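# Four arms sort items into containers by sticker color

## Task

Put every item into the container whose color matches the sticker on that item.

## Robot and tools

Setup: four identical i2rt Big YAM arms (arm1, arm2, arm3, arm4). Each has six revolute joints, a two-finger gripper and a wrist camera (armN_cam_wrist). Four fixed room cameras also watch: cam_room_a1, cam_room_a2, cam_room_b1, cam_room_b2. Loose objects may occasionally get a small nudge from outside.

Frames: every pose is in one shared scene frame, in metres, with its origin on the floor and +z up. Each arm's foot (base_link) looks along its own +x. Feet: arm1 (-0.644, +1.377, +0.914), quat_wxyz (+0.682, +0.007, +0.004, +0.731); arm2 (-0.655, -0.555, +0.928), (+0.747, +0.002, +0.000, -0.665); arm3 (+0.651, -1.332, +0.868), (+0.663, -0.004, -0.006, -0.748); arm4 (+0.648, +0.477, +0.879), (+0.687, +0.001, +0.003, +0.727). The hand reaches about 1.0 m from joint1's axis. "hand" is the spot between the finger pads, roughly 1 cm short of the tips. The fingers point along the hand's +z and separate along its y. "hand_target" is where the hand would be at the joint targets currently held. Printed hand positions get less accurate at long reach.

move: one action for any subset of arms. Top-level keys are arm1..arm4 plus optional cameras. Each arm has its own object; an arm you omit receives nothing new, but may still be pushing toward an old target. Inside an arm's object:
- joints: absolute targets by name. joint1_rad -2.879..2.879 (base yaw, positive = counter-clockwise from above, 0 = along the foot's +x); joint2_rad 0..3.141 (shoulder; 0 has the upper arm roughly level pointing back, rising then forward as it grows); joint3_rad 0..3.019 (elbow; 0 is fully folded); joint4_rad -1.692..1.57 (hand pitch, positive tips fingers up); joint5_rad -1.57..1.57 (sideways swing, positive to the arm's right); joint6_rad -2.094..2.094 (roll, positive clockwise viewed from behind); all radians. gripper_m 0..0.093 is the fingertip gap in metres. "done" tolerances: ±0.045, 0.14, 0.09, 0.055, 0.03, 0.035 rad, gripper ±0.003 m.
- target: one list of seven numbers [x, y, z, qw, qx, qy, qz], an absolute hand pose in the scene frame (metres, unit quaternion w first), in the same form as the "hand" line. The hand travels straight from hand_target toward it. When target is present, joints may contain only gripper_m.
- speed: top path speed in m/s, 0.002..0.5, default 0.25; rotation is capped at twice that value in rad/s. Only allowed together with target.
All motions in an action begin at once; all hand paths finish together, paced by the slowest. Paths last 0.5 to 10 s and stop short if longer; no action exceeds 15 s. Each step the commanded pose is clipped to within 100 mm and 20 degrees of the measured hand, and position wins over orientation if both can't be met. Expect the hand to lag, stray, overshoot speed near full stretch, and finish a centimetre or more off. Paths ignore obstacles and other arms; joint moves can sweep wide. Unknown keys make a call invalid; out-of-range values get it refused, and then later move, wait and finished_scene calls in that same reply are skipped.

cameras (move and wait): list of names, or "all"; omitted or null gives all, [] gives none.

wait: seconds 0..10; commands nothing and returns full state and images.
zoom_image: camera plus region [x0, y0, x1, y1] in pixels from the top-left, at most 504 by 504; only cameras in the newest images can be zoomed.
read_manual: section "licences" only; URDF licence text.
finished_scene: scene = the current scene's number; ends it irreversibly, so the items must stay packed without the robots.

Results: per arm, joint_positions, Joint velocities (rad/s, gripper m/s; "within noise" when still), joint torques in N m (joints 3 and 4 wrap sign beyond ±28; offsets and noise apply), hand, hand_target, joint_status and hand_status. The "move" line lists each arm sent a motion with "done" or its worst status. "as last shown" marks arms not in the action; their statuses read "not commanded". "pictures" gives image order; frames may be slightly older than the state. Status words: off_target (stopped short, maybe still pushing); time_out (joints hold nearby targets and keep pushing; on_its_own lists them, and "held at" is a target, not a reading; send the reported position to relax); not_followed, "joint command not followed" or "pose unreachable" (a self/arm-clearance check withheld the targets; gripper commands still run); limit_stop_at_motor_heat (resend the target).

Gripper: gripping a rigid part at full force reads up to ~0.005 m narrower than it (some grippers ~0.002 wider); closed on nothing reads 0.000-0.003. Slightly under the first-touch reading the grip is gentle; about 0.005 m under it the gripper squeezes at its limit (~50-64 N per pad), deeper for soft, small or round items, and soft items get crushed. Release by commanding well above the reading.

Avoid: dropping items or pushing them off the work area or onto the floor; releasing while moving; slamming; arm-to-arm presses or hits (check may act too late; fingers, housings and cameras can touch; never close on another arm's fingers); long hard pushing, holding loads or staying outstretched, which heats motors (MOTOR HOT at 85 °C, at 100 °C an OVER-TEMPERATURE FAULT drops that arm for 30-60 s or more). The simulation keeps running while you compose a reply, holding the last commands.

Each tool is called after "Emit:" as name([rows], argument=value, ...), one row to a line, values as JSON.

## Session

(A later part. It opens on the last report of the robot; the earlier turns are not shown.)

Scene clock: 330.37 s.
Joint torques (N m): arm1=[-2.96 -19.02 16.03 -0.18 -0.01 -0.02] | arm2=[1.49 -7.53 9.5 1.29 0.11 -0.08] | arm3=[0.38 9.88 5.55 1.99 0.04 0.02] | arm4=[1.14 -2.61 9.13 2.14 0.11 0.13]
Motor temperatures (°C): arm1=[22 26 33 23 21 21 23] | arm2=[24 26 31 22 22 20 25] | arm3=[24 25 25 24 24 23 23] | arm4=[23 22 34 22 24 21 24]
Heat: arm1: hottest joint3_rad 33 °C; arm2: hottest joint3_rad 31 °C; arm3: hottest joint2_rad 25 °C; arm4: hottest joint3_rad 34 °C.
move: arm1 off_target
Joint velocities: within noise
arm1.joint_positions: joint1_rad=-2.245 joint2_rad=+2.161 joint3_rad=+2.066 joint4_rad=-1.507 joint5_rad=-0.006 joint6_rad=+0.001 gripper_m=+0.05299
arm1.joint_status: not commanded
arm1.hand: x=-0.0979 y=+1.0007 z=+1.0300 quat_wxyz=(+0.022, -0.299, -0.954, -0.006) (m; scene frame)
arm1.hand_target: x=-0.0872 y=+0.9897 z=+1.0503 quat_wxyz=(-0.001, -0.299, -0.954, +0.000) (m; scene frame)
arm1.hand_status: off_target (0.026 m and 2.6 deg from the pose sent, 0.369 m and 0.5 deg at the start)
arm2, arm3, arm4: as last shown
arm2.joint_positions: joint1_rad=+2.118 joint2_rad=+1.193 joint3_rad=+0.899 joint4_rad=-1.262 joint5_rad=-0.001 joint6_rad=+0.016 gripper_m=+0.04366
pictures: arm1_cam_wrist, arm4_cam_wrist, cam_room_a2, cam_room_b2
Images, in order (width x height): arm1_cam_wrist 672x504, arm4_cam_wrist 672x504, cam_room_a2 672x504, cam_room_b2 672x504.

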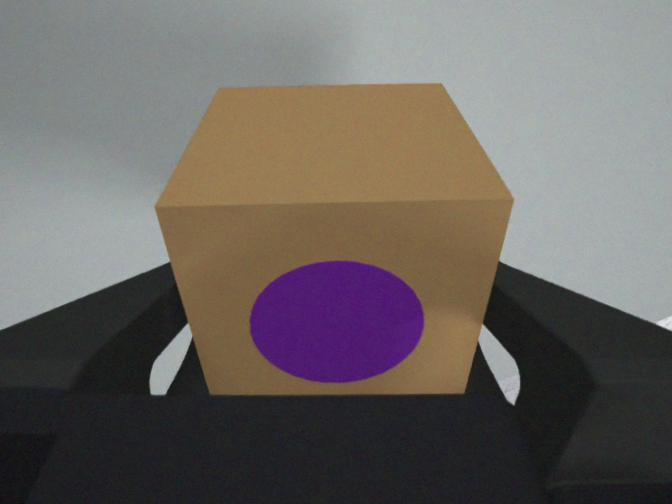

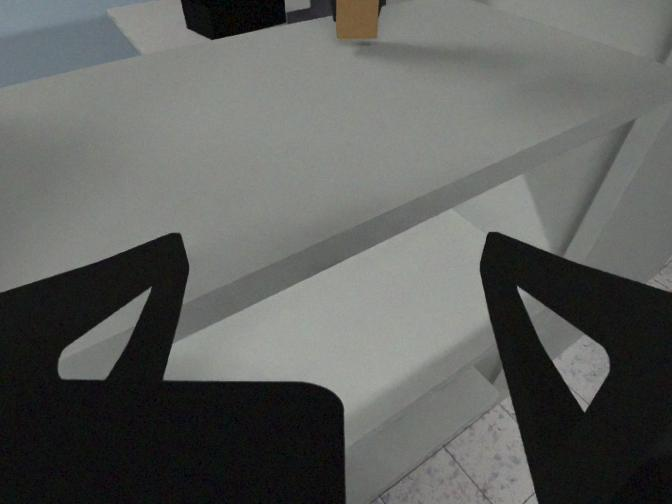

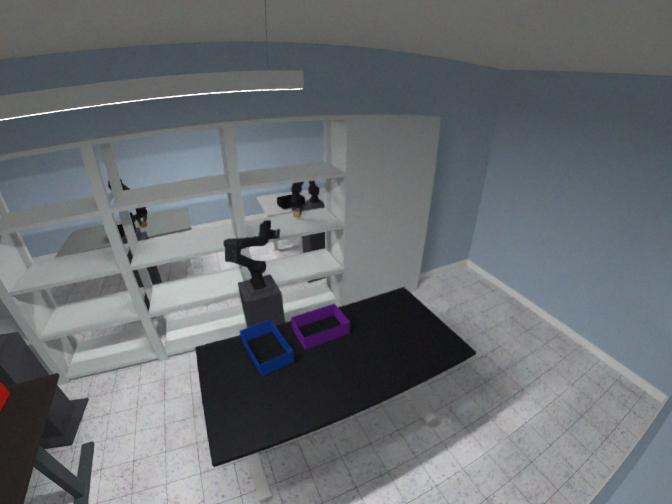

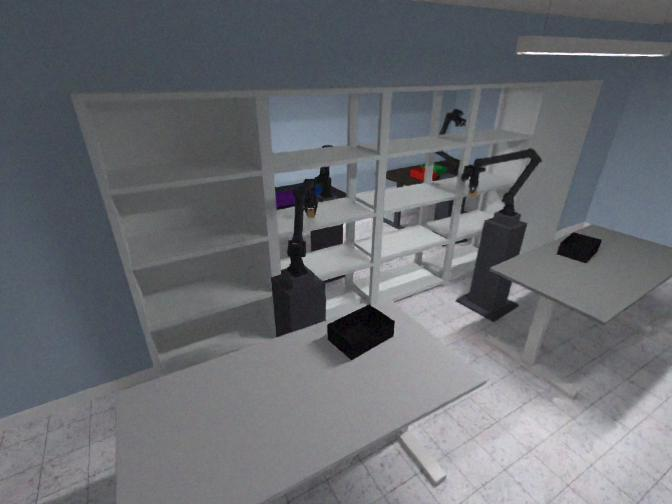

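Emit:
move(arm1={"target":[-0.087,0.99,1.03,0,0.299,0.954,0],"speed":0.05}, cameras=["arm4_cam_wrist"])

Emit:
zoom_image(camera="arm4_cam_wrist", region=[290, 0, 430, 90])

Scene clock: 334.57 s.
Joint torques (N m): arm1=[-2.43 -18.61 12.1 0.8 -0.02 0] | arm2=[1.38 -7.59 9.47 1.25 0.12 -0.07] | arm3=[0.5 9.64 5.52 1.99 0.03 0.02] | arm4=[0.67 -2.67 9.17 2.14 0.11 0.17]
Motor temperatures (°C): arm1=[22 26 33 23 21 21 23] | arm2=[24 26 32 22 22 20 25] | arm3=[24 25 25 24 24 23 23] | arm4=[23 22 34 22 24 21 24]
Heat: arm1: hottest joint3_rad 33 °C; arm2: hottest joint3_rad 32 °C; arm3: hottest joint2_rad 25 °C; arm4: hottest joint3_rad 34 °C.
move: arm1 done
Joint velocities: within noise
arm1.joint_positions: joint1_rad=-2.245 joint2_rad=+2.161 joint3_rad=+2.066 joint4_rad=-1.484 joint5_rad=-0.006 joint6_rad=+0.001 gripper_m=+0.05299
arm1.joint_status: not commanded
arm1.hand: x=-0.0932 y=+0.9975 z=+1.0298 quat_wxyz=(+0.011, -0.299, -0.954, -0.003) (m; scene frame)
arm1.hand_target: x=-0.0873 y=+0.9900 z=+1.0302 quat_wxyz=(+0.000, -0.299, -0.954, +0.000) (m; scene frame)
arm1.hand_status: done (0.010 m and 1.3 deg from the pose sent, 0.015 m and 2.6 deg at the start)
arm2, arm3, arm4: as last shown
pictures: arm4_cam_wrist
Images, in order (width x height): arm4_cam_wrist 672x504.

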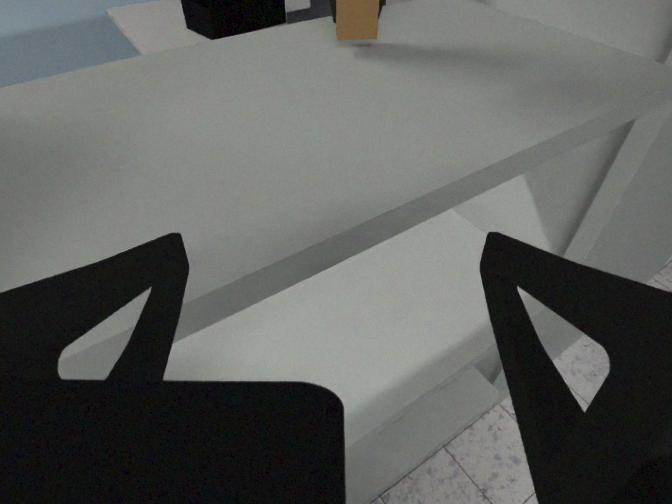

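Scaled by 3.600.

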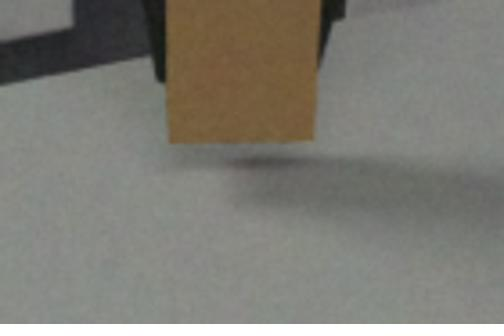

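Emit:
move(arm1={"target":[-0.087,0.99,1.01,0,0.299,0.954,0],"speed":0.05}, cameras=["arm4_cam_wrist"])

Emit:
zoom_image(camera="arm4_cam_wrist", region=[290, 0, 430, 90])

Scene clock: 338.57 s.
Joint torques (N m): arm1=[-1.9 -19.25 10.61 0.98 -0.03 0] | arm2=[1.49 -7.36 9.48 1.26 0.12 -0.07] | arm3=[0.44 9.7 5.48 1.94 0.04 0.02] | arm4=[0.67 -2.96 9.22 2.15 0.13 0.15]
Motor temperatures (°C): arm1=[22 26 33 23 21 21 23] | arm2=[24 26 32 22 22 20 25] | arm3=[24 25 25 24 24 23 23] | arm4=[23 22 34 22 24 21 24]
Heat: arm1: hottest joint3_rad 33 °C; arm2: hottest joint3_rad 32 °C; arm3: hottest joint2_rad 25 °C; arm4: hottest joint3_rad 34 °C.
move: arm1 done
Joint velocities: within noise
arm1.joint_positions: joint1_rad=-2.245 joint2_rad=+2.172 joint3_rad=+2.044 joint4_rad=-1.438 joint5_rad=-0.006 joint6_rad=+0.001 gripper_m=+0.05299
arm1.joint_status: not commanded
arm1.hand: x=-0.0894 y=+0.9947 z=+1.0143 quat_wxyz=(+0.005, -0.299, -0.954, -0.001) (m; scene frame)
arm1.hand_target: x=-0.0872 y=+0.9900 z=+1.0099 quat_wxyz=(+0.000, -0.299, -0.954, +0.000) (m; scene frame)
arm1.hand_status: done (0.007 m and 0.5 deg from the pose sent, 0.022 m and 1.3 deg at the start)
arm2, arm3, arm4: as last shown
pictures: arm4_cam_wrist
Images, in order (width x height): arm4_cam_wrist 672x504.

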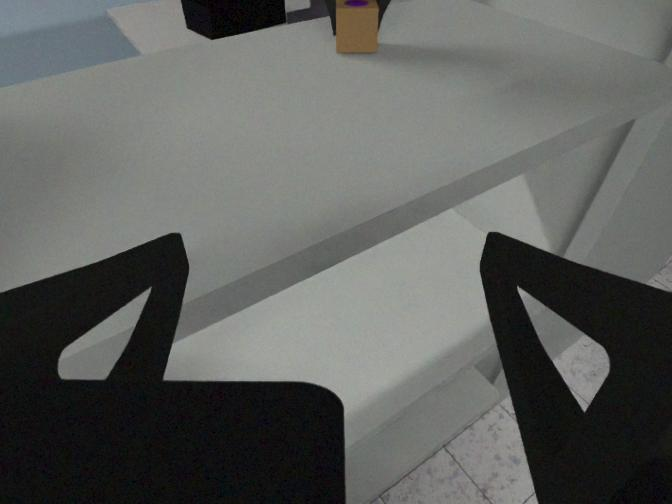

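Scaled by 3.600.

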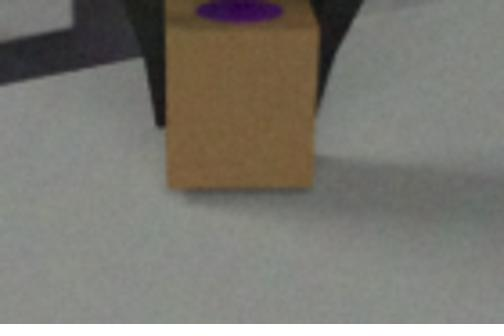

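Emit:
move(arm1={"target":[-0.087,0.99,1.0,0,0.299,0.954,0],"speed":0.05}, cameras=["arm4_cam_wrist"])

Emit:
zoom_image(camera="arm4_cam_wrist", region=[290, 0, 430, 90])

Scene clock: 343.80 s.
Joint torques (N m): arm1=[-2.14 -18.67 10 0.98 0 0.03] | arm2=[1.44 -7.53 9.47 1.24 0.11 -0.08] | arm3=[0.56 9.64 5.5 1.98 0.06 0.02] | arm4=[0.38 -2.67 9.18 2.13 0.09 0.13]
Motor temperatures (°C): arm1=[22 26 33 23 21 21 23] | arm2=[24 26 32 22 22 20 25] | arm3=[24 25 25 24 24 23 23] | arm4=[23 22 35 22 24 21 24]
Heat: arm1: hottest joint3_rad 33 °C; arm2: hottest joint3_rad 32 °C; arm3: hottest joint2_rad 25 °C; arm4: hottest joint3_rad 35 °C.
move: arm1 off_target
Joint velocities: within noise
arm1.joint_positions: joint1_rad=-2.245 joint2_rad=+2.172 joint3_rad=+2.033 joint4_rad=-1.417 joint5_rad=-0.006 joint6_rad=+0.001 gripper_m=+0.05299
arm1.joint_status: not commanded
arm1.hand: x=-0.0878 y=+0.9936 z=+1.0102 quat_wxyz=(+0.000, -0.299, -0.954, +0.001) (m; scene frame)
arm1.hand_target: x=-0.0873 y=+0.9901 z=+1.0000 quat_wxyz=(+0.000, -0.299, -0.954, +0.000) (m; scene frame)
arm1.hand_status: off_target (0.011 m and 0.1 deg from the pose sent, 0.015 m and 0.5 deg at the start)
arm2, arm3, arm4: as last shown
pictures: arm4_cam_wrist
Images, in order (width x height): arm4_cam_wrist 672x504.

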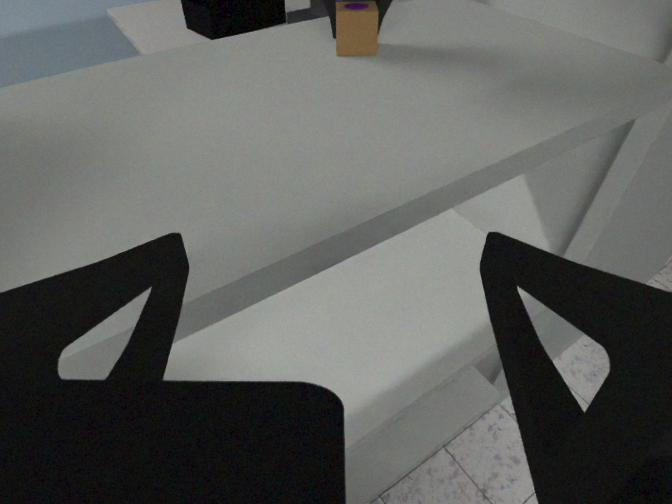

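Scaled by 3.600.

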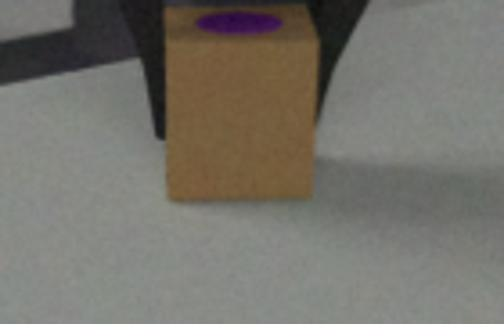

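Emit:
move(arm1={"target":[-0.087,0.99,0.99,0,0.299,0.954,0],"speed":0.05}, cameras=["arm4_cam_wrist"])

Emit:
zoom_image(camera="arm4_cam_wrist", region=[290, 0, 430, 90])

Scene clock: 349.03 s.
Joint torques (N m): arm1=[-2.55 -18.37 8.76 1.61 0.01 -0.04] | arm2=[1.44 -7.47 9.5 1.25 0.12 -0.08] | arm3=[0.62 9.64 5.46 1.98 0.05 0.02] | arm4=[0.56 -2.61 9.2 2.11 0.1 0.15]
Motor temperatures (°C): arm1=[22 27 33 23 21 21 23] | arm2=[24 26 32 22 22 20 25] | arm3=[24 25 25 24 24 23 23] | arm4=[23 22 35 22 24 21 24]
Heat: arm1: hottest joint3_rad 33 °C; arm2: hottest joint3_rad 32 °C; arm3: hottest joint2_rad 25 °C; arm4: hottest joint3_rad 35 °C.
move: arm1 off_target
Joint velocities: within noise
arm1.joint_positions: joint1_rad=-2.245 joint2_rad=+2.172 joint3_rad=+2.029 joint4_rad=-1.412 joint5_rad=-0.006 joint6_rad=+0.001 gripper_m=+0.05299
arm1.joint_status: not commanded
arm1.hand: x=-0.0880 y=+0.9937 z=+1.0085 quat_wxyz=(-0.001, -0.299, -0.954, +0.001) (m; scene frame)
arm1.hand_target: x=-0.0876 y=+0.9903 z=+0.9901 quat_wxyz=(+0.000, -0.299, -0.954, +0.000) (m; scene frame)
arm1.hand_status: off_target (0.019 m and 0.1 deg from the pose sent, 0.021 m and 0.1 deg at the start)
arm2, arm3, arm4: as last shown
pictures: arm4_cam_wrist
Images, in order (width x height): arm4_cam_wrist 672x504.

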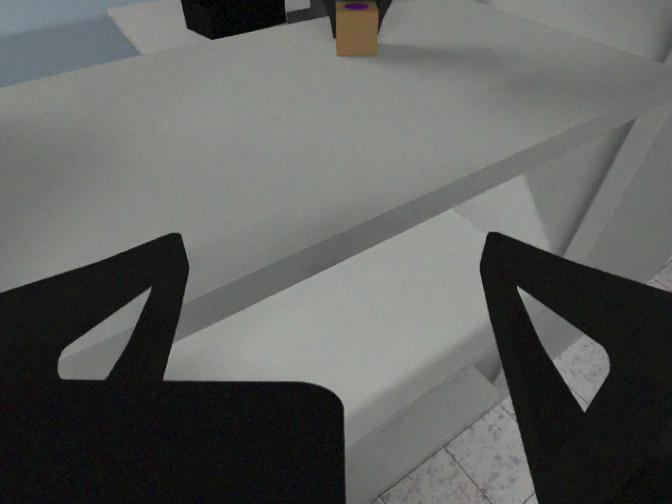

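Scaled by 3.600.

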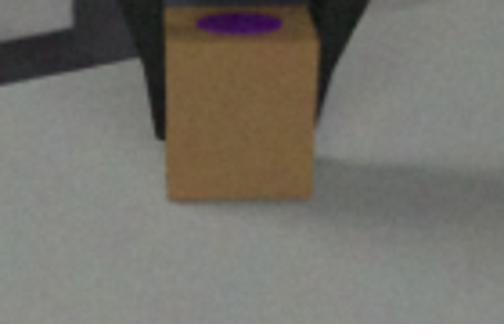

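Emit:
move(arm1={"joints":{"gripper_m":0.085},"target":[-0.0875,0.9902,1.0,0,0.299,0.954,0],"speed":0.03}, cameras=[])

Emit:
move(arm1={"target":[-0.0875,0.9902,1.09,0,0.299,0.954,0],"speed":0.1}, cameras=["arm4_cam_wrist","arm1_cam_wrist"])

Emit:
zoom_image(camera="arm4_cam_wrist", region=[290, 0, 430, 90])

Scene clock: 354.37 s.
Joint torques (N m): arm1=[-2.2 -19.55 11.51 0.27 0 0.01] | arm2=[1.38 -7.41 9.48 1.28 0.12 -0.07] | arm3=[0.79 9.58 5.52 1.98 0.05 0.03] | arm4=[0.91 -2.32 9.21 2.04 0.11 0.15]
Motor temperatures (°C): arm1=[21 27 33 23 21 21 23] | arm2=[24 26 32 22 22 20 25] | arm3=[24 25 25 24 24 23 23] | arm4=[23 22 35 22 24 21 24]
Heat: arm1: hottest joint3_rad 33 °C; arm2: hottest joint3_rad 32 °C; arm3: hottest joint2_rad 25 °C; arm4: hottest joint3_rad 35 °C.
move: arm1 done
Joint velocities: within noise
arm1.joint_positions: joint1_rad=-2.245 joint2_rad=+2.174 joint3_rad=+2.015 joint4_rad=-1.398 joint5_rad=-0.006 joint6_rad=+0.001 gripper_m=+0.08496
arm1.joint_status: all done
arm1.hand: x=-0.0888 y=+0.9942 z=+1.0016 quat_wxyz=(+0.001, -0.299, -0.954, +0.000) (m; scene frame)
arm1.hand_target: x=-0.0876 y=+0.9902 z=+1.0001 quat_wxyz=(+0.000, -0.299, -0.954, +0.000) (m; scene frame)
arm1.hand_status: done (0.004 m and 0.1 deg from the pose sent, 0.009 m and 0.1 deg at the start)
arm2, arm3, arm4: as last shown
pictures: none
No camera images: "cameras" was empty.

Scene clock: 355.90 s.
Joint torques (N m): arm1=[-2.37 -21.48 15.36 0.06 -0.05 -0.03] | arm2=[1.49 -7.3 9.46 1.28 0.11 -0.07] | arm3=[0.62 9.82 5.48 1.98 0.05 0.02] | arm4=[0.38 -2.49 9.18 2.17 0.1 0.13]
Motor temperatures (°C): arm1=[21 27 33 23 21 21 23] | arm2=[24 26 32 22 22 20 25] | arm3=[24 25 25 24 24 23 23] | arm4=[23 22 35 22 24 21 24]
Heat: arm1: hottest joint3_rad 33 °C; arm2: hottest joint3_rad 32 °C; arm3: hottest joint2_rad 25 °C; arm4: hottest joint3_rad 35 °C.
move: arm1 off_target
Joint velocities: within noise
arm1.joint_positions: joint1_rad=-2.245 joint2_rad=+2.174 joint3_rad=+2.165 joint4_rad=-1.607 joint5_rad=-0.006 joint6_rad=+0.001 gripper_m=+0.08496
arm1.joint_status: not commanded
arm1.hand: x=-0.0958 y=+0.9995 z=+1.0590 quat_wxyz=(+0.029, -0.299, -0.954, -0.008) (m; scene frame)
arm1.hand_target: x=-0.0889 y=+0.9910 z=+1.0901 quat_wxyz=(+0.000, -0.299, -0.954, +0.000) (m; scene frame)
arm1.hand_status: off_target (0.033 m and 3.4 deg from the pose sent, 0.089 m and 0.1 deg at the start)
arm2, arm3: as last shown
arm4.joint_positions: joint1_rad=+0.907 joint2_rad=+0.708 joint3_rad=+0.299 joint4_rad=+0.281 joint5_rad=-0.001 joint6_rad=-0.011 gripper_m=+0.09401
arm4.joint_status: not commanded
arm4.hand: x=+0.3432 y=+0.6913 z=+1.1251 quat_wxyz=(-0.199, +0.716, -0.222, -0.631) (m; scene frame)
arm4.hand_target: x=+0.3441 y=+0.6921 z=+1.1329 quat_wxyz=(-0.200, +0.706, -0.224, -0.641) (m; scene frame)
arm4.hand_status: not commanded
pictures: arm1_cam_wrist, arm4_cam_wrist
Images, in order (width x height): arm1_cam_wrist 672x504, arm4_cam_wrist 672x504.

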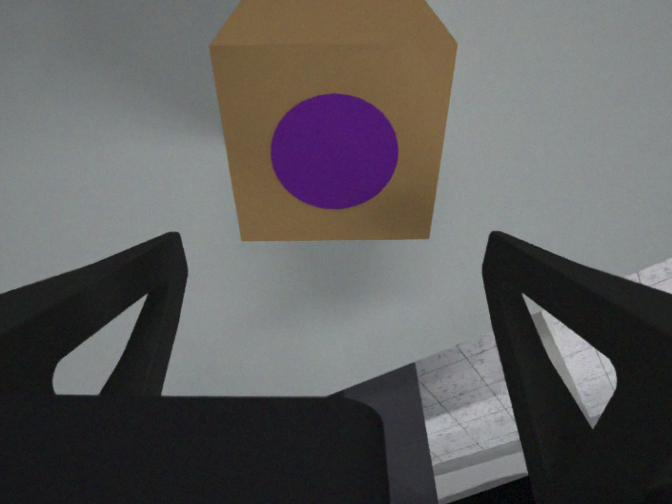

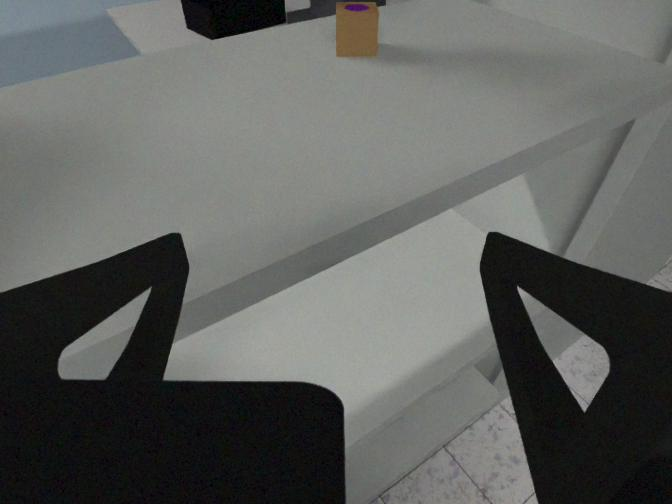

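Scaled by 3.600.

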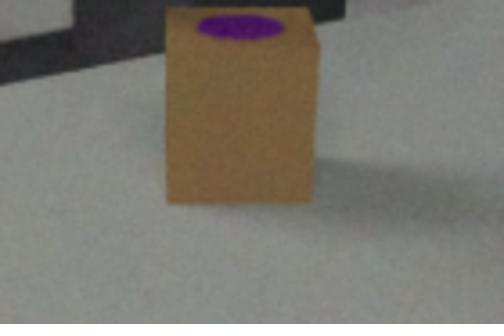

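Emit:
move(arm1={"target":[-0.385,1.197,1.08,0,0.299,0.954,0],"speed":0.15}, arm4={"joints":{"joint2_rad":0.55,"joint3_rad":0.15}}, cameras=[])

Emit:
move(arm2={"target":[-0.09,-0.108,1.075,0,-0.329,0.944,0],"speed":0.15}, arm4={"joints":{"joint1_rad":2.185}}, cameras=["arm1_cam_wrist","arm2_cam_wrist","arm4_cam_wrist","cam_room_a1"])

Scene clock: 368.27 s.
Joint torques (N m): arm1=[-2.96 -4.89 10.45 0.29 0.02 -0.04] | arm2=[1.44 -7.41 9.46 1.25 0.11 -0.07] | arm3=[0.56 9.64 5.48 1.99 0.04 0.02] | arm4=[1.03 -0.26 9.63 2 0.12 0.16]
Motor temperatures (°C): arm1=[21 27 35 23 21 21 22] | arm2=[24 25 32 22 22 20 25] | arm3=[24 25 25 24 24 23 23] | arm4=[23 22 35 22 24 21 24]
Heat: arm1: hottest joint3_rad 35 °C; arm2: hottest joint3_rad 32 °C; arm3: hottest joint2_rad 25 °C; arm4: hottest joint3_rad 35 °C.
move: arm1 done; arm4 done
Joint velocities: within noise
arm1.joint_positions: joint1_rad=-2.245 joint2_rad=+1.181 joint3_rad=+0.933 joint4_rad=-1.315 joint5_rad=-0.006 joint6_rad=+0.001 gripper_m=+0.08496
arm1.joint_status: not commanded
arm1.hand: x=-0.3837 y=+1.1991 z=+1.0764 quat_wxyz=(+0.003, -0.299, -0.954, +0.000) (m; scene frame)
arm1.hand_target: x=-0.3850 y=+1.1970 z=+1.0800 quat_wxyz=(+0.000, -0.299, -0.954, +0.000) (m; scene frame)
arm1.hand_status: done (0.004 m and 0.4 deg from the pose sent, 0.351 m and 3.4 deg at the start)
arm2.joint_positions: joint1_rad=+2.118 joint2_rad=+1.193 joint3_rad=+0.899 joint4_rad=-1.262 joint5_rad=-0.001 joint6_rad=+0.016 gripper_m=+0.04366
arm2.joint_status: not commanded
arm2.hand: x=-0.4076 y=-0.3621 z=+1.0803 quat_wxyz=(-0.008, +0.318, -0.948, -0.004) (m; scene frame)
arm2.hand_target: x=-0.4102 y=-0.3612 z=+1.0703 quat_wxyz=(+0.000, +0.329, -0.944, +0.000) (m; scene frame)
arm2.hand_status: not commanded
arm3.joint_positions: joint1_rad=-1.391 joint2_rad=+0.276 joint3_rad=+1.523 joint4_rad=-1.599 joint5_rad=-0.001 joint6_rad=-0.008 gripper_m=+0.09398
arm3.joint_status: not commanded
arm3.hand: x=+0.6220 y=-1.3251 z=+1.4437 quat_wxyz=(-0.021, -0.820, -0.024, +0.572) (m; scene frame)
arm3.hand_target: x=+0.6241 y=-1.3245 z=+1.4494 quat_wxyz=(-0.020, -0.815, -0.016, +0.579) (m; scene frame)
arm3.hand_status: not commanded
arm4.joint_positions: joint1_rad=+0.907 joint2_rad=+0.554 joint3_rad=+0.145 joint4_rad=+0.285 joint5_rad=-0.001 joint6_rad=-0.011 gripper_m=+0.09401
arm4.joint_status: all done
arm4.hand: x=+0.3781 y=+0.6667 z=+1.0847 quat_wxyz=(-0.200, +0.715, -0.222, -0.632) (m; scene frame)
arm4.hand_target: x=+0.3778 y=+0.6682 z=+1.0929 quat_wxyz=(-0.200, +0.706, -0.224, -0.641) (m; scene frame)
arm4.hand_status: not commanded
pictures: none
No camera images: "cameras" was empty.

Scene clock: 371.90 s.
Joint torques (N m): arm1=[-2.32 -5.13 10.35 0.13 0.01 -0.06] | arm2=[1.2 -24.06 16.08 0.18 0.11 -0.07] | arm3=[0.5 9.82 5.52 1.98 0.05 0.01] | arm4=[1.14 -0.44 9.58 2.06 0.14 0.14]
Motor temperatures (°C): arm1=[21 27 34 23 21 21 22] | arm2=[24 26 33 22 22 20 25] | arm3=[24 25 25 24 24 23 23] | arm4=[23 22 34 22 24 21 24]
Heat: arm1: hottest joint3_rad 34 °C; arm2: hottest joint3_rad 33 °C; arm3: hottest joint2_rad 25 °C; arm4: hottest joint3_rad 34 °C.
move: arm2 off_target; arm4 done
Joint velocities: within noise
arm1, arm3: as last shown
arm2.joint_positions: joint1_rad=+2.118 joint2_rad=+2.333 joint3_rad=+2.422 joint4_rad=-1.671 joint5_rad=-0.001 joint6_rad=+0.014 gripper_m=+0.04366
arm2.joint_status: not commanded
arm2.hand: x=-0.0961 y=-0.1182 z=+1.0762 quat_wxyz=(+0.004, +0.319, -0.948, +0.000) (m; scene frame)
arm2.hand_target: x=-0.0907 y=-0.1084 z=+1.0748 quat_wxyz=(-0.003, +0.329, -0.944, -0.001) (m; scene frame)
arm2.hand_status: off_target (0.012 m and 1.3 deg from the pose sent, 0.407 m and 1.7 deg at the start; a joint's target at an end of its range on 21 of 109 steps)
arm4.joint_positions: joint1_rad=+2.181 joint2_rad=+0.554 joint3_rad=+0.145 joint4_rad=+0.285 joint5_rad=-0.001 joint6_rad=-0.011 gripper_m=+0.09402
arm4.joint_status: all done
arm4.hand: x=+0.3894 y=+0.2741 z=+1.0860 quat_wxyz=(+0.214, +0.705, +0.249, -0.629) (m; scene frame)
arm4.hand_target: x=+0.3892 y=+0.2727 z=+1.0942 quat_wxyz=(+0.221, +0.698, +0.243, -0.636) (m; scene frame)
arm4.hand_status: not commanded
pictures: arm1_cam_wrist, arm2_cam_wrist, arm4_cam_wrist, cam_room_a1
Images, in order (width x height): arm1_cam_wrist 672x504, arm2_cam_wrist 672x504, arm4_cam_wrist 672x504, cam_room_a1 672x504.

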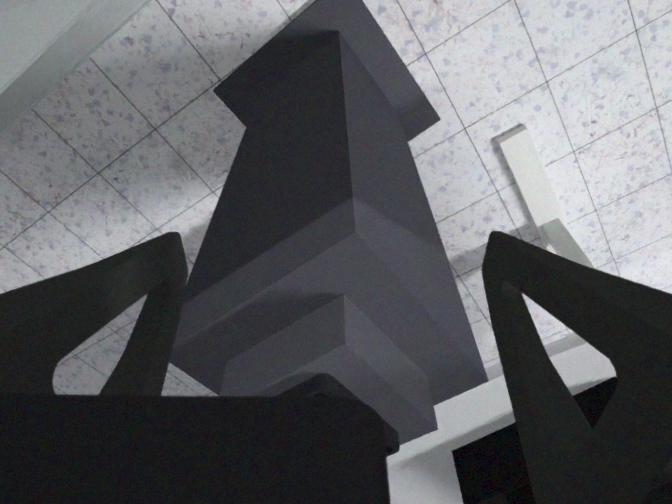

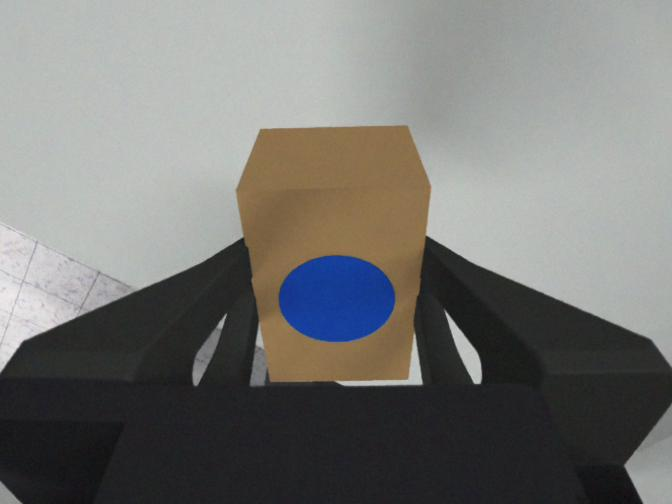

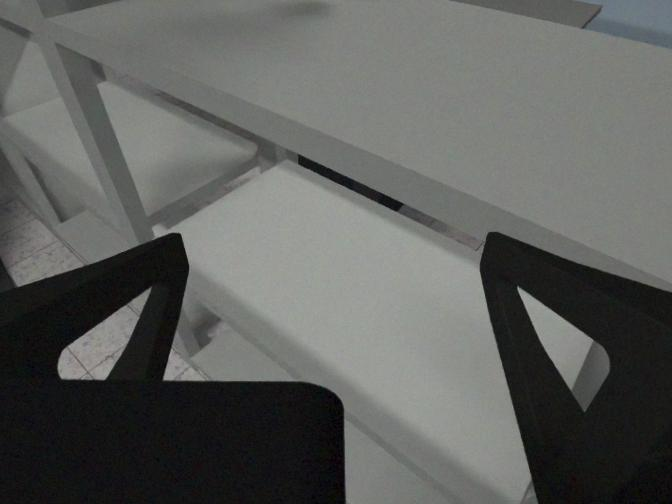

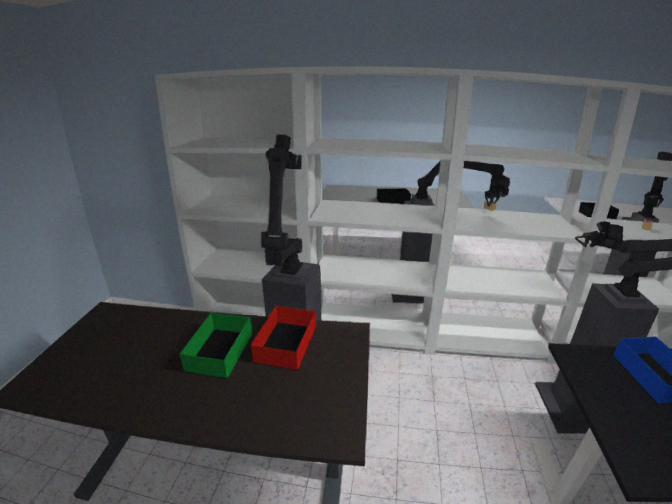

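Emit:
move(arm4={"joints":{"joint4_rad":0.6}}, arm2={"target":[-0.09,-0.108,1.04,0,-0.329,0.944,0],"speed":0.08}, cameras=["arm4_cam_wrist"])

Scene clock: 375.73 s.
Joint torques (N m): arm1=[-2.78 -5.3 10.39 0.16 0 -0.02] | arm2=[1.26 -24.47 10.07 1.31 0.11 -0.07] | arm3=[0.62 9.64 5.48 1.98 0.05 0.02] | arm4=[1.79 -0.32 9.37 2.17 0.12 0.13]
Motor temperatures (°C): arm1=[21 27 34 23 21 21 22] | arm2=[24 26 33 22 22 20 25] | arm3=[24 25 25 24 24 23 23] | arm4=[23 22 34 22 24 21 24]
Heat: arm1: hottest joint3_rad 34 °C; arm2: hottest joint3_rad 33 °C; arm3: hottest joint2_rad 25 °C; arm4: hottest joint3_rad 34 °C.
move: arm2 off_target; arm4 done
Joint velocities: within noise
arm1, arm3: as last shown
arm2.joint_positions: joint1_rad=+2.118 joint2_rad=+2.333 joint3_rad=+2.394 joint4_rad=-1.607 joint5_rad=-0.001 joint6_rad=+0.014 gripper_m=+0.04366
arm2.joint_status: not commanded
arm2.hand: x=-0.0885 y=-0.1123 z=+1.0658 quat_wxyz=(-0.013, +0.319, -0.948, -0.006) (m; scene frame)
arm2.hand_target: x=-0.0906 y=-0.1084 z=+1.0402 quat_wxyz=(+0.000, +0.329, -0.944, +0.000) (m; scene frame)
arm2.hand_status: off_target (0.026 m and 2.0 deg from the pose sent, 0.038 m and 1.3 deg at the start)
arm4.joint_positions: joint1_rad=+2.181 joint2_rad=+0.554 joint3_rad=+0.145 joint4_rad=+0.581 joint5_rad=-0.001 joint6_rad=-0.011 gripper_m=+0.09402
arm4.joint_status: all done
arm4.hand: x=+0.3911 y=+0.2754 z=+1.1585 quat_wxyz=(+0.247, +0.605, +0.214, -0.726) (m; scene frame)
arm4.hand_target: x=+0.3924 y=+0.2752 z=+1.1675 quat_wxyz=(+0.255, +0.596, +0.208, -0.733) (m; scene frame)
arm4.hand_status: not commanded
pictures: arm4_cam_wrist
Images, in order (width x height): arm4_cam_wrist 672x504.

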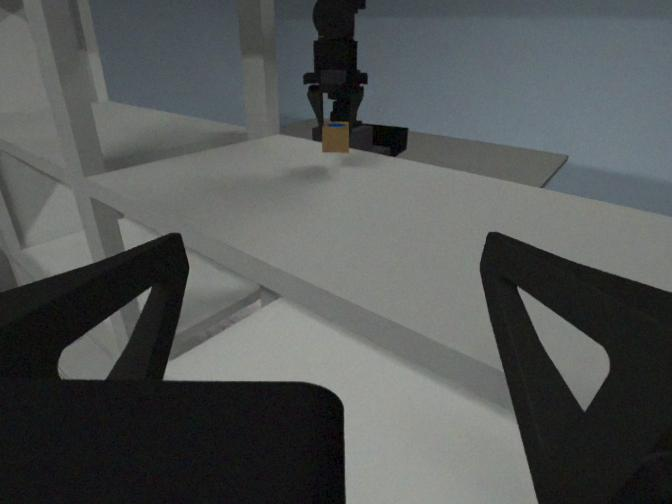

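Emit:
move(arm2={"target":[-0.09,-0.108,1.01,0,-0.329,0.944,0],"speed":0.05}, cameras=["arm4_cam_wrist"])

Emit:
zoom_image(camera="arm4_cam_wrist", region=[270, 110, 410, 200])

Scene clock: 380.23 s.
Joint torques (N m): arm1=[-2.55 -5.54 10.51 0.28 -0.06 -0.02] | arm2=[1.14 -24.47 10.04 1.31 0.11 -0.07] | arm3=[0.62 9.76 5.48 1.99 0.05 0.01] | arm4=[1.14 -0.21 9.47 1.95 0.13 0.11]
Motor temperatures (°C): arm1=[21 27 33 23 21 21 22] | arm2=[24 26 32 22 22 20 25] | arm3=[24 25 25 24 24 23 23] | arm4=[23 22 33 22 24 21 24]
Heat: arm1: hottest joint3_rad 33 °C; arm2: hottest joint3_rad 32 °C; arm3: hottest joint2_rad 25 °C; arm4: hottest joint3_rad 33 °C.
move: arm2 off_target
Joint velocities: within noise
arm1, arm3: as last shown
arm2.joint_positions: joint1_rad=+2.118 joint2_rad=+2.333 joint3_rad=+2.320 joint4_rad=-1.531 joint5_rad=-0.001 joint6_rad=+0.014 gripper_m=+0.04366
arm2.joint_status: not commanded
arm2.hand: x=-0.0873 y=-0.1113 z=+1.0377 quat_wxyz=(-0.014, +0.319, -0.948, -0.007) (m; scene frame)
arm2.hand_target: x=-0.0907 y=-0.1086 z=+1.0102 quat_wxyz=(+0.000, +0.329, -0.944, +0.000) (m; scene frame)
arm2.hand_status: off_target (0.028 m and 2.2 deg from the pose sent, 0.056 m and 2.0 deg at the start)
arm4.joint_positions: joint1_rad=+2.181 joint2_rad=+0.554 joint3_rad=+0.145 joint4_rad=+0.582 joint5_rad=-0.001 joint6_rad=-0.011 gripper_m=+0.09402
arm4.joint_status: not commanded
arm4.hand: x=+0.3911 y=+0.2754 z=+1.1587 quat_wxyz=(+0.247, +0.605, +0.214, -0.726) (m; scene frame)
arm4.hand_target: x=+0.3924 y=+0.2752 z=+1.1676 quat_wxyz=(+0.255, +0.595, +0.208, -0.733) (m; scene frame)
arm4.hand_status: not commanded
pictures: arm4_cam_wrist
Images, in order (width x height): arm4_cam_wrist 672x504.

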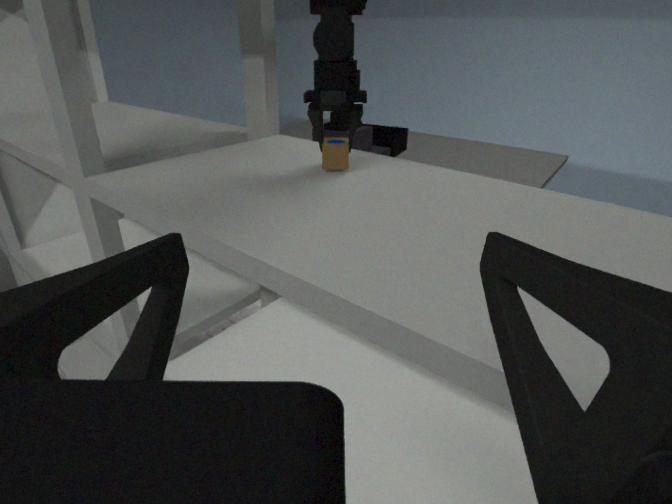

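Scaled by 3.600.

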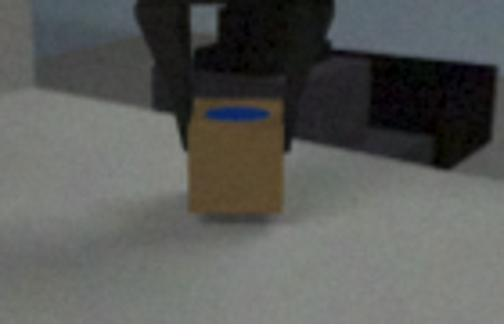

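Emit:
move(arm2={"target":[-0.09,-0.108,0.998,0,-0.329,0.944,0],"speed":0.05}, cameras=[])

Emit:
move(arm2={"target":[-0.09,-0.108,0.985,0,-0.329,0.944,0],"speed":0.05}, cameras=["arm4_cam_wrist"])

Emit:
zoom_image(camera="arm4_cam_wrist", region=[270, 110, 410, 200])

Scene clock: 384.93 s.
Joint torques (N m): arm1=[-2.9 -6.12 10.41 0.4 0.01 -0.04] | arm2=[1.2 -24.35 9.44 1.52 0.11 -0.07] | arm3=[0.79 9.76 5.52 1.98 0.04 0.03] | arm4=[1.2 -0.44 9.47 1.99 0.12 0.17]
Motor temperatures (°C): arm1=[21 27 33 23 21 21 22] | arm2=[24 26 32 22 22 20 25] | arm3=[24 25 25 24 24 23 23] | arm4=[23 22 33 22 24 21 24]
Heat: arm1: hottest joint3_rad 33 °C; arm2: hottest joint3_rad 32 °C; arm3: hottest joint2_rad 25 °C; arm4: hottest joint3_rad 33 °C.
move: arm2 off_target
Joint velocities: within noise
arm1, arm3, arm4: as last shown
arm2.joint_positions: joint1_rad=+2.118 joint2_rad=+2.333 joint3_rad=+2.302 joint4_rad=-1.507 joint5_rad=-0.001 joint6_rad=+0.014 gripper_m=+0.04366
arm2.joint_status: not commanded
arm2.hand: x=-0.0865 y=-0.1107 z=+1.0306 quat_wxyz=(-0.016, +0.319, -0.947, -0.007) (m; scene frame)
arm2.hand_target: x=-0.0909 y=-0.1087 z=+0.9985 quat_wxyz=(+0.000, +0.329, -0.944, +0.000) (m; scene frame)
arm2.hand_status: off_target (0.033 m and 2.4 deg from the pose sent, 0.040 m and 2.2 deg at the start)
pictures: none
No camera images: "cameras" was empty.

Scene clock: 385.90 s.
Joint torques (N m): arm1=[-2.49 -5.54 10.3 0.36 0 -0.03] | arm2=[1.2 -23.82 8.06 2.29 0.09 -0.08] | arm3=[0.62 9.7 5.5 1.96 0.04 0.02] | arm4=[1.03 -0.38 9.5 2.02 0.14 0.14]
Motor temperatures (°C): arm1=[21 27 33 23 21 21 22] | arm2=[24 26 32 22 22 20 25] | arm3=[24 25 25 24 24 23 23] | arm4=[23 22 33 22 24 21 24]
Heat: arm1: hottest joint3_rad 33 °C; arm2: hottest joint3_rad 32 °C; arm3: hottest joint2_rad 25 °C; arm4: hottest joint3_rad 33 °C.
move: arm2 off_target
Joint velocities: within noise
arm1, arm3, arm4: as last shown
arm2.joint_positions: joint1_rad=+2.118 joint2_rad=+2.329 joint3_rad=+2.289 joint4_rad=-1.494 joint5_rad=-0.001 joint6_rad=+0.014 gripper_m=+0.04366
arm2.joint_status: not commanded
arm2.hand: x=-0.0865 y=-0.1107 z=+1.0286 quat_wxyz=(-0.019, +0.319, -0.947, -0.008) (m; scene frame)
arm2.hand_target: x=-0.0916 y=-0.1093 z=+0.9861 quat_wxyz=(+0.000, +0.329, -0.944, +0.000) (m; scene frame)
arm2.hand_status: off_target (0.044 m and 2.6 deg from the pose sent, 0.046 m and 2.4 deg at the start)
pictures: arm4_cam_wrist
Images, in order (width x height): arm4_cam_wrist 672x504.

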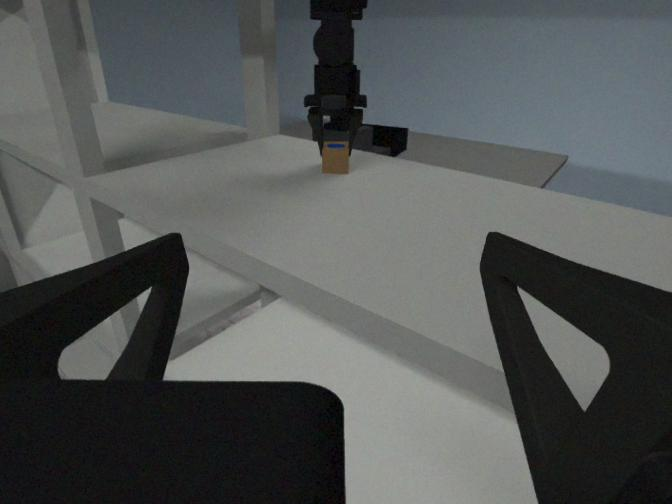

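Scaled by 3.600.

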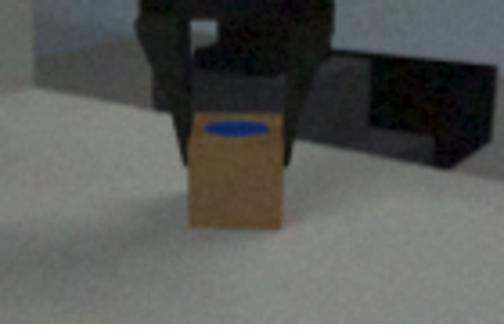

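Emit:
move(arm2={"joints":{"gripper_m":0.08},"target":[-0.09,-0.108,0.998,0,-0.329,0.944,0],"speed":0.03}, cameras=[])

Emit:
move(arm2={"target":[-0.09,-0.108,1.09,0,-0.329,0.944,0],"speed":0.1}, cameras=["arm4_cam_wrist","arm2_cam_wrist"])

Emit:
move(arm2={"target":[-0.40,-0.353,1.09,0,-0.329,0.944,0],"speed":0.15}, cameras=["arm4_cam_wrist","arm2_cam_wrist"])

Emit:
zoom_image(camera="arm4_cam_wrist", region=[270, 110, 410, 200])

Scene clock: 393.67 s.
Joint torques (N m): arm1=[-2.08 -5.48 10.32 0.27 0.01 -0.04] | arm2=[1.14 -23.94 12.15 0.32 0.06 -0.07] | arm3=[0.62 9.7 5.5 1.98 0.04 0.01] | arm4=[1.08 -0.15 9.55 1.94 0.14 0.16]
Motor temperatures (°C): arm1=[21 26 33 23 21 21 22] | arm2=[24 26 31 22 22 20 25] | arm3=[24 25 25 24 24 23 23] | arm4=[23 22 33 22 24 21 24]
Heat: arm1: hottest joint3_rad 33 °C; arm2: hottest joint3_rad 31 °C; arm3: hottest joint2_rad 25 °C; arm4: hottest joint3_rad 33 °C.
move: arm2 off_target
Joint velocities: within noise
arm1, arm3, arm4: as last shown
arm2.joint_positions: joint1_rad=+2.118 joint2_rad=+2.330 joint3_rad=+2.270 joint4_rad=-1.478 joint5_rad=-0.001 joint6_rad=+0.014 gripper_m=+0.07992
arm2.joint_status: all done
arm2.hand: x=-0.0873 y=-0.1114 z=+1.0200 quat_wxyz=(-0.017, +0.319, -0.947, -0.007) (m; scene frame)
arm2.hand_target: x=-0.0906 y=-0.1084 z=+0.9981 quat_wxyz=(+0.000, +0.329, -0.944, +0.000) (m; scene frame)
arm2.hand_status: off_target (0.022 m and 2.4 deg from the pose sent, 0.031 m and 2.6 deg at the start)
pictures: none
No camera images: "cameras" was empty.

Scene clock: 395.10 s.
Joint torques (N m): arm1=[-2.43 -5.83 10.22 0.36 0.01 -0.06] | arm2=[1.2 -25.7 15.16 0.23 0.07 -0.07] | arm3=[0.56 9.7 5.48 1.98 0.04 0.02] | arm4=[1.08 0.09 9.52 2.07 0.15 0.16]
Motor temperatures (°C): arm1=[21 26 33 23 21 21 22] | arm2=[24 27 32 22 22 20 25] | arm3=[24 25 25 24 24 23 23] | arm4=[23 22 33 22 24 21 24]
Heat: arm1: hottest joint3_rad 33 °C; arm2: hottest joint3_rad 32 °C; arm3: hottest joint2_rad 25 °C; arm4: hottest joint3_rad 33 °C.
move: arm2 off_target
Joint velocities: within noise
arm1, arm3, arm4: as last shown
arm2.joint_positions: joint1_rad=+2.118 joint2_rad=+2.330 joint3_rad=+2.436 joint4_rad=-1.671 joint5_rad=-0.001 joint6_rad=+0.014 gripper_m=+0.07992
arm2.joint_status: not commanded
arm2.hand: x=-0.0937 y=-0.1165 z=+1.0833 quat_wxyz=(-0.004, +0.320, -0.948, -0.002) (m; scene frame)
arm2.hand_target: x=-0.0907 y=-0.1084 z=+1.0896 quat_wxyz=(-0.013, +0.329, -0.944, -0.005) (m; scene frame)
arm2.hand_status: off_target (0.011 m and 1.3 deg from the pose sent, 0.070 m and 2.4 deg at the start; a joint's target at an end of its range on 19 of 43 steps)
pictures: arm2_cam_wrist, arm4_cam_wrist
Images, in order (width x height): arm2_cam_wrist 672x504, arm4_cam_wrist 672x504.

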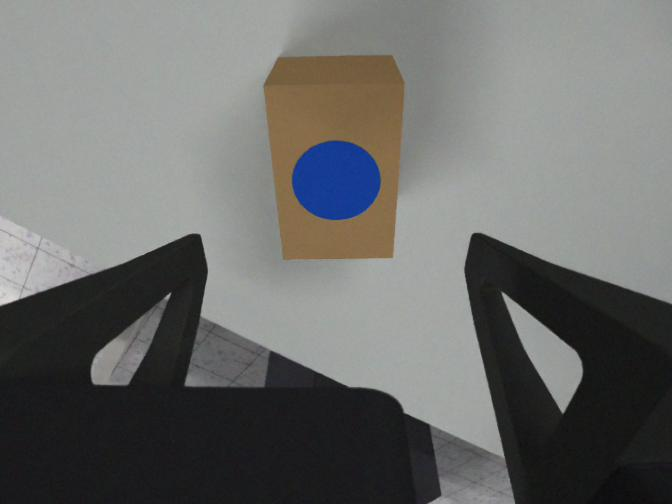

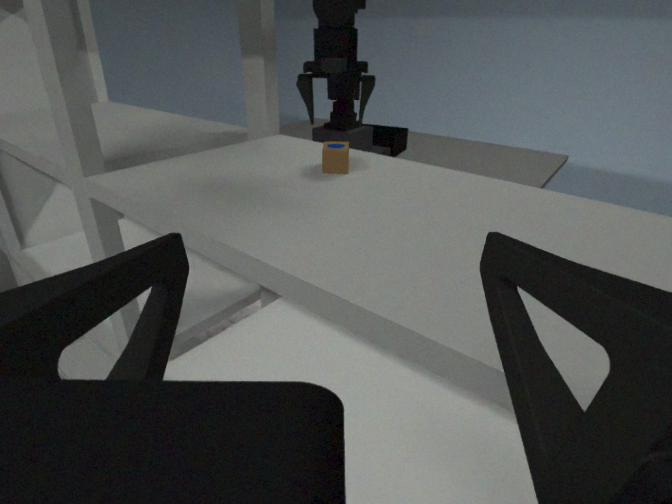

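Scene clock: 398.27 s.
Joint torques (N m): arm1=[-2.26 -5.83 10.26 0.34 0 -0.01] | arm2=[1.38 -10.23 9.63 0.44 0.07 -0.05] | arm3=[0.56 9.7 5.5 1.96 0.04 0.02] | arm4=[1.08 -0.5 9.47 2.09 0.12 0.14]
Motor temperatures (°C): arm1=[21 26 33 23 21 21 22] | arm2=[24 27 32 22 22 20 25] | arm3=[24 25 25 24 24 23 23] | arm4=[23 22 33 22 24 21 24]
Heat: arm1: hottest joint3_rad 33 °C; arm2: hottest joint3_rad 32 °C; arm3: hottest joint2_rad 25 °C; arm4: hottest joint3_rad 33 °C.
move: arm2 done
Joint velocities: within noise
arm1.joint_positions: joint1_rad=-2.245 joint2_rad=+1.181 joint3_rad=+0.933 joint4_rad=-1.315 joint5_rad=-0.006 joint6_rad=+0.001 gripper_m=+0.08496
arm1.joint_status: not commanded
arm1.hand: x=-0.3837 y=+1.1991 z=+1.0764 quat_wxyz=(+0.003, -0.299, -0.954, +0.000) (m; scene frame)
arm1.hand_target: x=-0.3850 y=+1.1970 z=+1.0800 quat_wxyz=(+0.000, -0.299, -0.954, +0.000) (m; scene frame)
arm1.hand_status: not commanded
arm2.joint_positions: joint1_rad=+2.118 joint2_rad=+1.233 joint3_rad=+0.968 joint4_rad=-1.293 joint5_rad=-0.001 joint6_rad=+0.014 gripper_m=+0.07992
arm2.joint_status: not commanded
arm2.hand: x=-0.3934 y=-0.3512 z=+1.0941 quat_wxyz=(-0.008, +0.320, -0.948, -0.004) (m; scene frame)
arm2.hand_target: x=-0.3999 y=-0.3530 z=+1.0900 quat_wxyz=(+0.000, +0.329, -0.944, +0.000) (m; scene frame)
arm2.hand_status: done (0.008 m and 1.5 deg from the pose sent, 0.387 m and 1.3 deg at the start)
arm3.joint_positions: joint1_rad=-1.391 joint2_rad=+0.276 joint3_rad=+1.523 joint4_rad=-1.599 joint5_rad=-0.001 joint6_rad=-0.008 gripper_m=+0.09398
arm3.joint_status: not commanded
arm3.hand: x=+0.6220 y=-1.3251 z=+1.4437 quat_wxyz=(-0.021, -0.820, -0.024, +0.572) (m; scene frame)
arm3.hand_target: x=+0.6241 y=-1.3245 z=+1.4494 quat_wxyz=(-0.020, -0.815, -0.016, +0.579) (m; scene frame)
arm3.hand_status: not commanded
arm4: as last shown
pictures: arm2_cam_wrist, arm4_cam_wrist
Images, in order (width x height): arm2_cam_wrist 672x504, arm4_cam_wrist 672x504.

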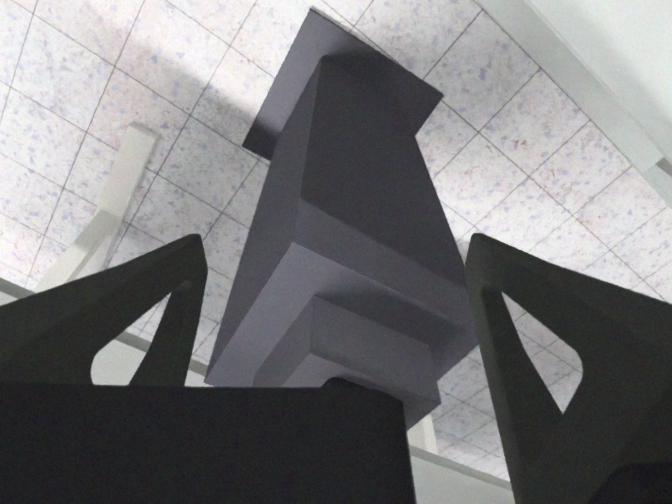

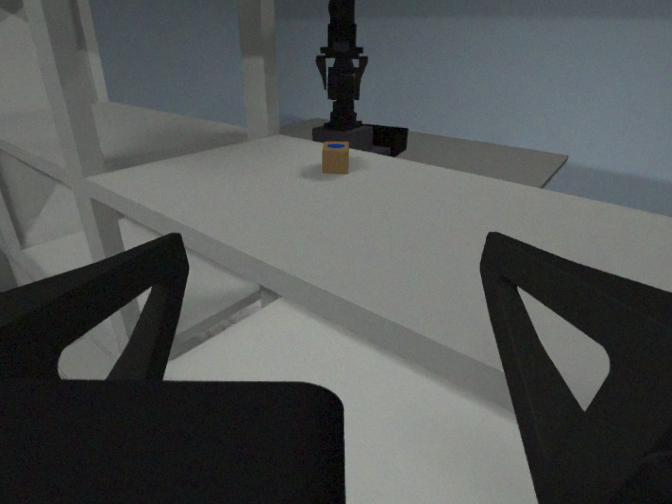

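Scaled by 3.600.

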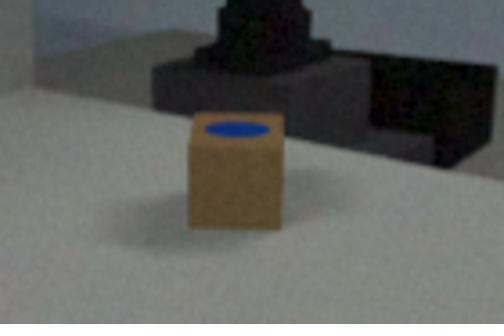

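Emit:
move(arm4={"target":[0.03,-0.017,1.09,0.178,0.795,0.279,-0.507],"speed":0.2}, cameras=["arm4_cam_wrist","cam_room_a2"])

Scene clock: 413.27 s.
Joint torques (N m): arm1=[-2.55 -6.07 10.48 0.32 -0.05 -0.02] | arm2=[1.44 -9.99 9.62 0.46 0.08 -0.04] | arm3=[0.62 9.76 5.48 1.99 0.05 0.02] | arm4=[1.32 -20.01 12.55 1.01 0.11 0.16]
Motor temperatures (°C): arm1=[21 26 32 23 21 21 22] | arm2=[24 27 31 22 22 20 24] | arm3=[24 25 25 24 24 23 23] | arm4=[23 22 33 22 24 21 24]
Heat: arm1: hottest joint3_rad 32 °C; arm2: hottest joint3_rad 31 °C; arm3: hottest joint2_rad 25 °C; arm4: hottest joint3_rad 33 °C.
move: arm4 off_target
Joint velocities: within noise
arm1, arm2, arm3: as last shown
arm4.joint_positions: joint1_rad=+2.182 joint2_rad=+1.901 joint3_rad=+1.472 joint4_rad=-0.024 joint5_rad=-0.001 joint6_rad=-0.011 gripper_m=+0.09402
arm4.joint_status: not commanded
arm4.hand: x=+0.0380 y=-0.0029 z=+1.0840 quat_wxyz=(+0.172, +0.798, +0.282, -0.504) (m; scene frame)
arm4.hand_target: x=+0.0309 y=-0.0164 z=+1.0902 quat_wxyz=(+0.178, +0.795, +0.279, -0.508) (m; scene frame)
arm4.hand_status: off_target (0.017 m and 0.8 deg from the pose sent, 0.470 m and 35.2 deg at the start)
pictures: arm4_cam_wrist, cam_room_a2
Images, in order (width x height): arm4_cam_wrist 672x504, cam_room_a2 672x504.

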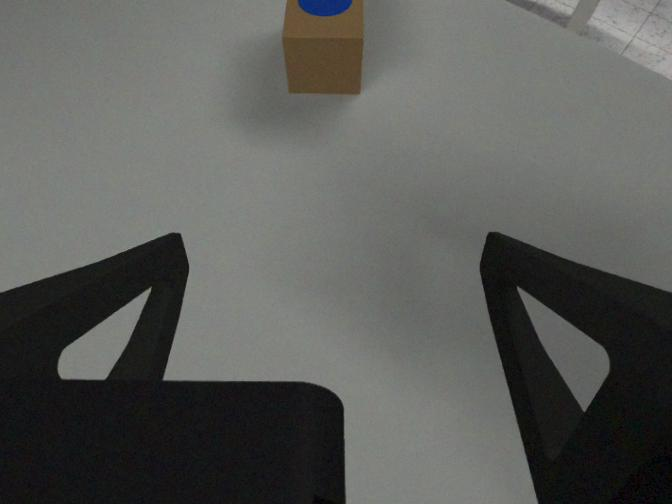

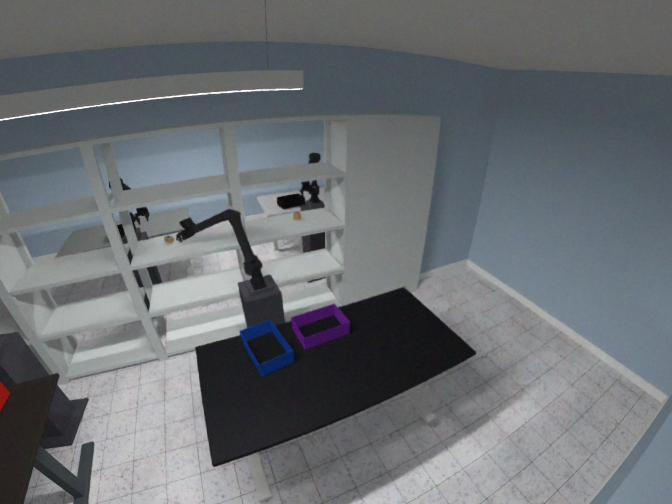

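Emit:
move(arm4={"target":[-0.028,-0.071,1.05,0.178,0.795,0.279,-0.507],"speed":0.12}, cameras=["arm4_cam_wrist"])

Scene clock: 425.60 s.
Joint torques (N m): arm1=[-2.37 -6.01 10.41 0.24 0.01 -0.04] | arm2=[1.44 -9.99 9.63 0.46 0.07 -0.04] | arm3=[0.5 9.7 5.49 1.98 0.05 0.01] | arm4=[1.96 -23.06 13.12 1.03 0.2 0.19]
Motor temperatures (°C): arm1=[21 26 32 23 21 21 22] | arm2=[24 27 31 22 22 20 24] | arm3=[24 25 25 24 24 23 23] | arm4=[23 23 36 22 24 21 24]
Heat: arm1: hottest joint3_rad 32 °C; arm2: hottest joint3_rad 31 °C; arm3: hottest joint2_rad 25 °C; arm4: hottest joint3_rad 36 °C.
move: arm4 off_target
Joint velocities: within noise
arm1, arm2, arm3: as last shown
arm4.joint_positions: joint1_rad=+2.189 joint2_rad=+2.135 joint3_rad=+1.749 joint4_rad=-0.066 joint5_rad=+0.004 joint6_rad=-0.010 gripper_m=+0.09402
arm4.joint_status: not commanded
arm4.hand: x=-0.0210 y=-0.0565 z=+1.0467 quat_wxyz=(+0.172, +0.797, +0.283, -0.504) (m; scene frame)
arm4.hand_target: x=-0.0270 y=-0.0702 z=+1.0503 quat_wxyz=(+0.178, +0.795, +0.279, -0.508) (m; scene frame)
arm4.hand_status: off_target (0.016 m and 0.9 deg from the pose sent, 0.101 m and 0.9 deg at the start)
pictures: arm4_cam_wrist
Images, in order (width x height): arm4_cam_wrist 672x504.

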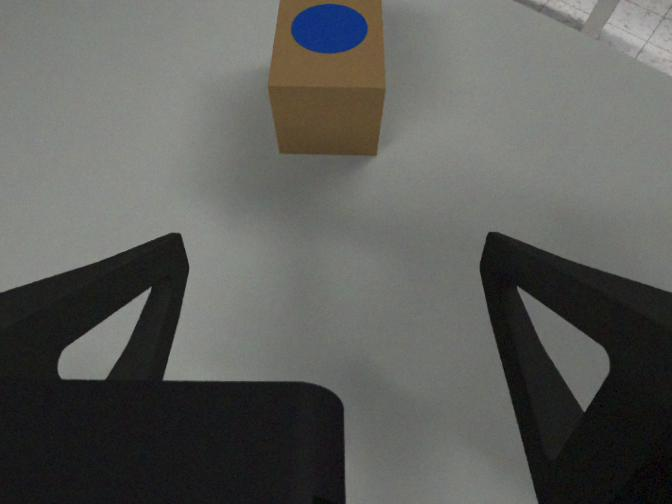

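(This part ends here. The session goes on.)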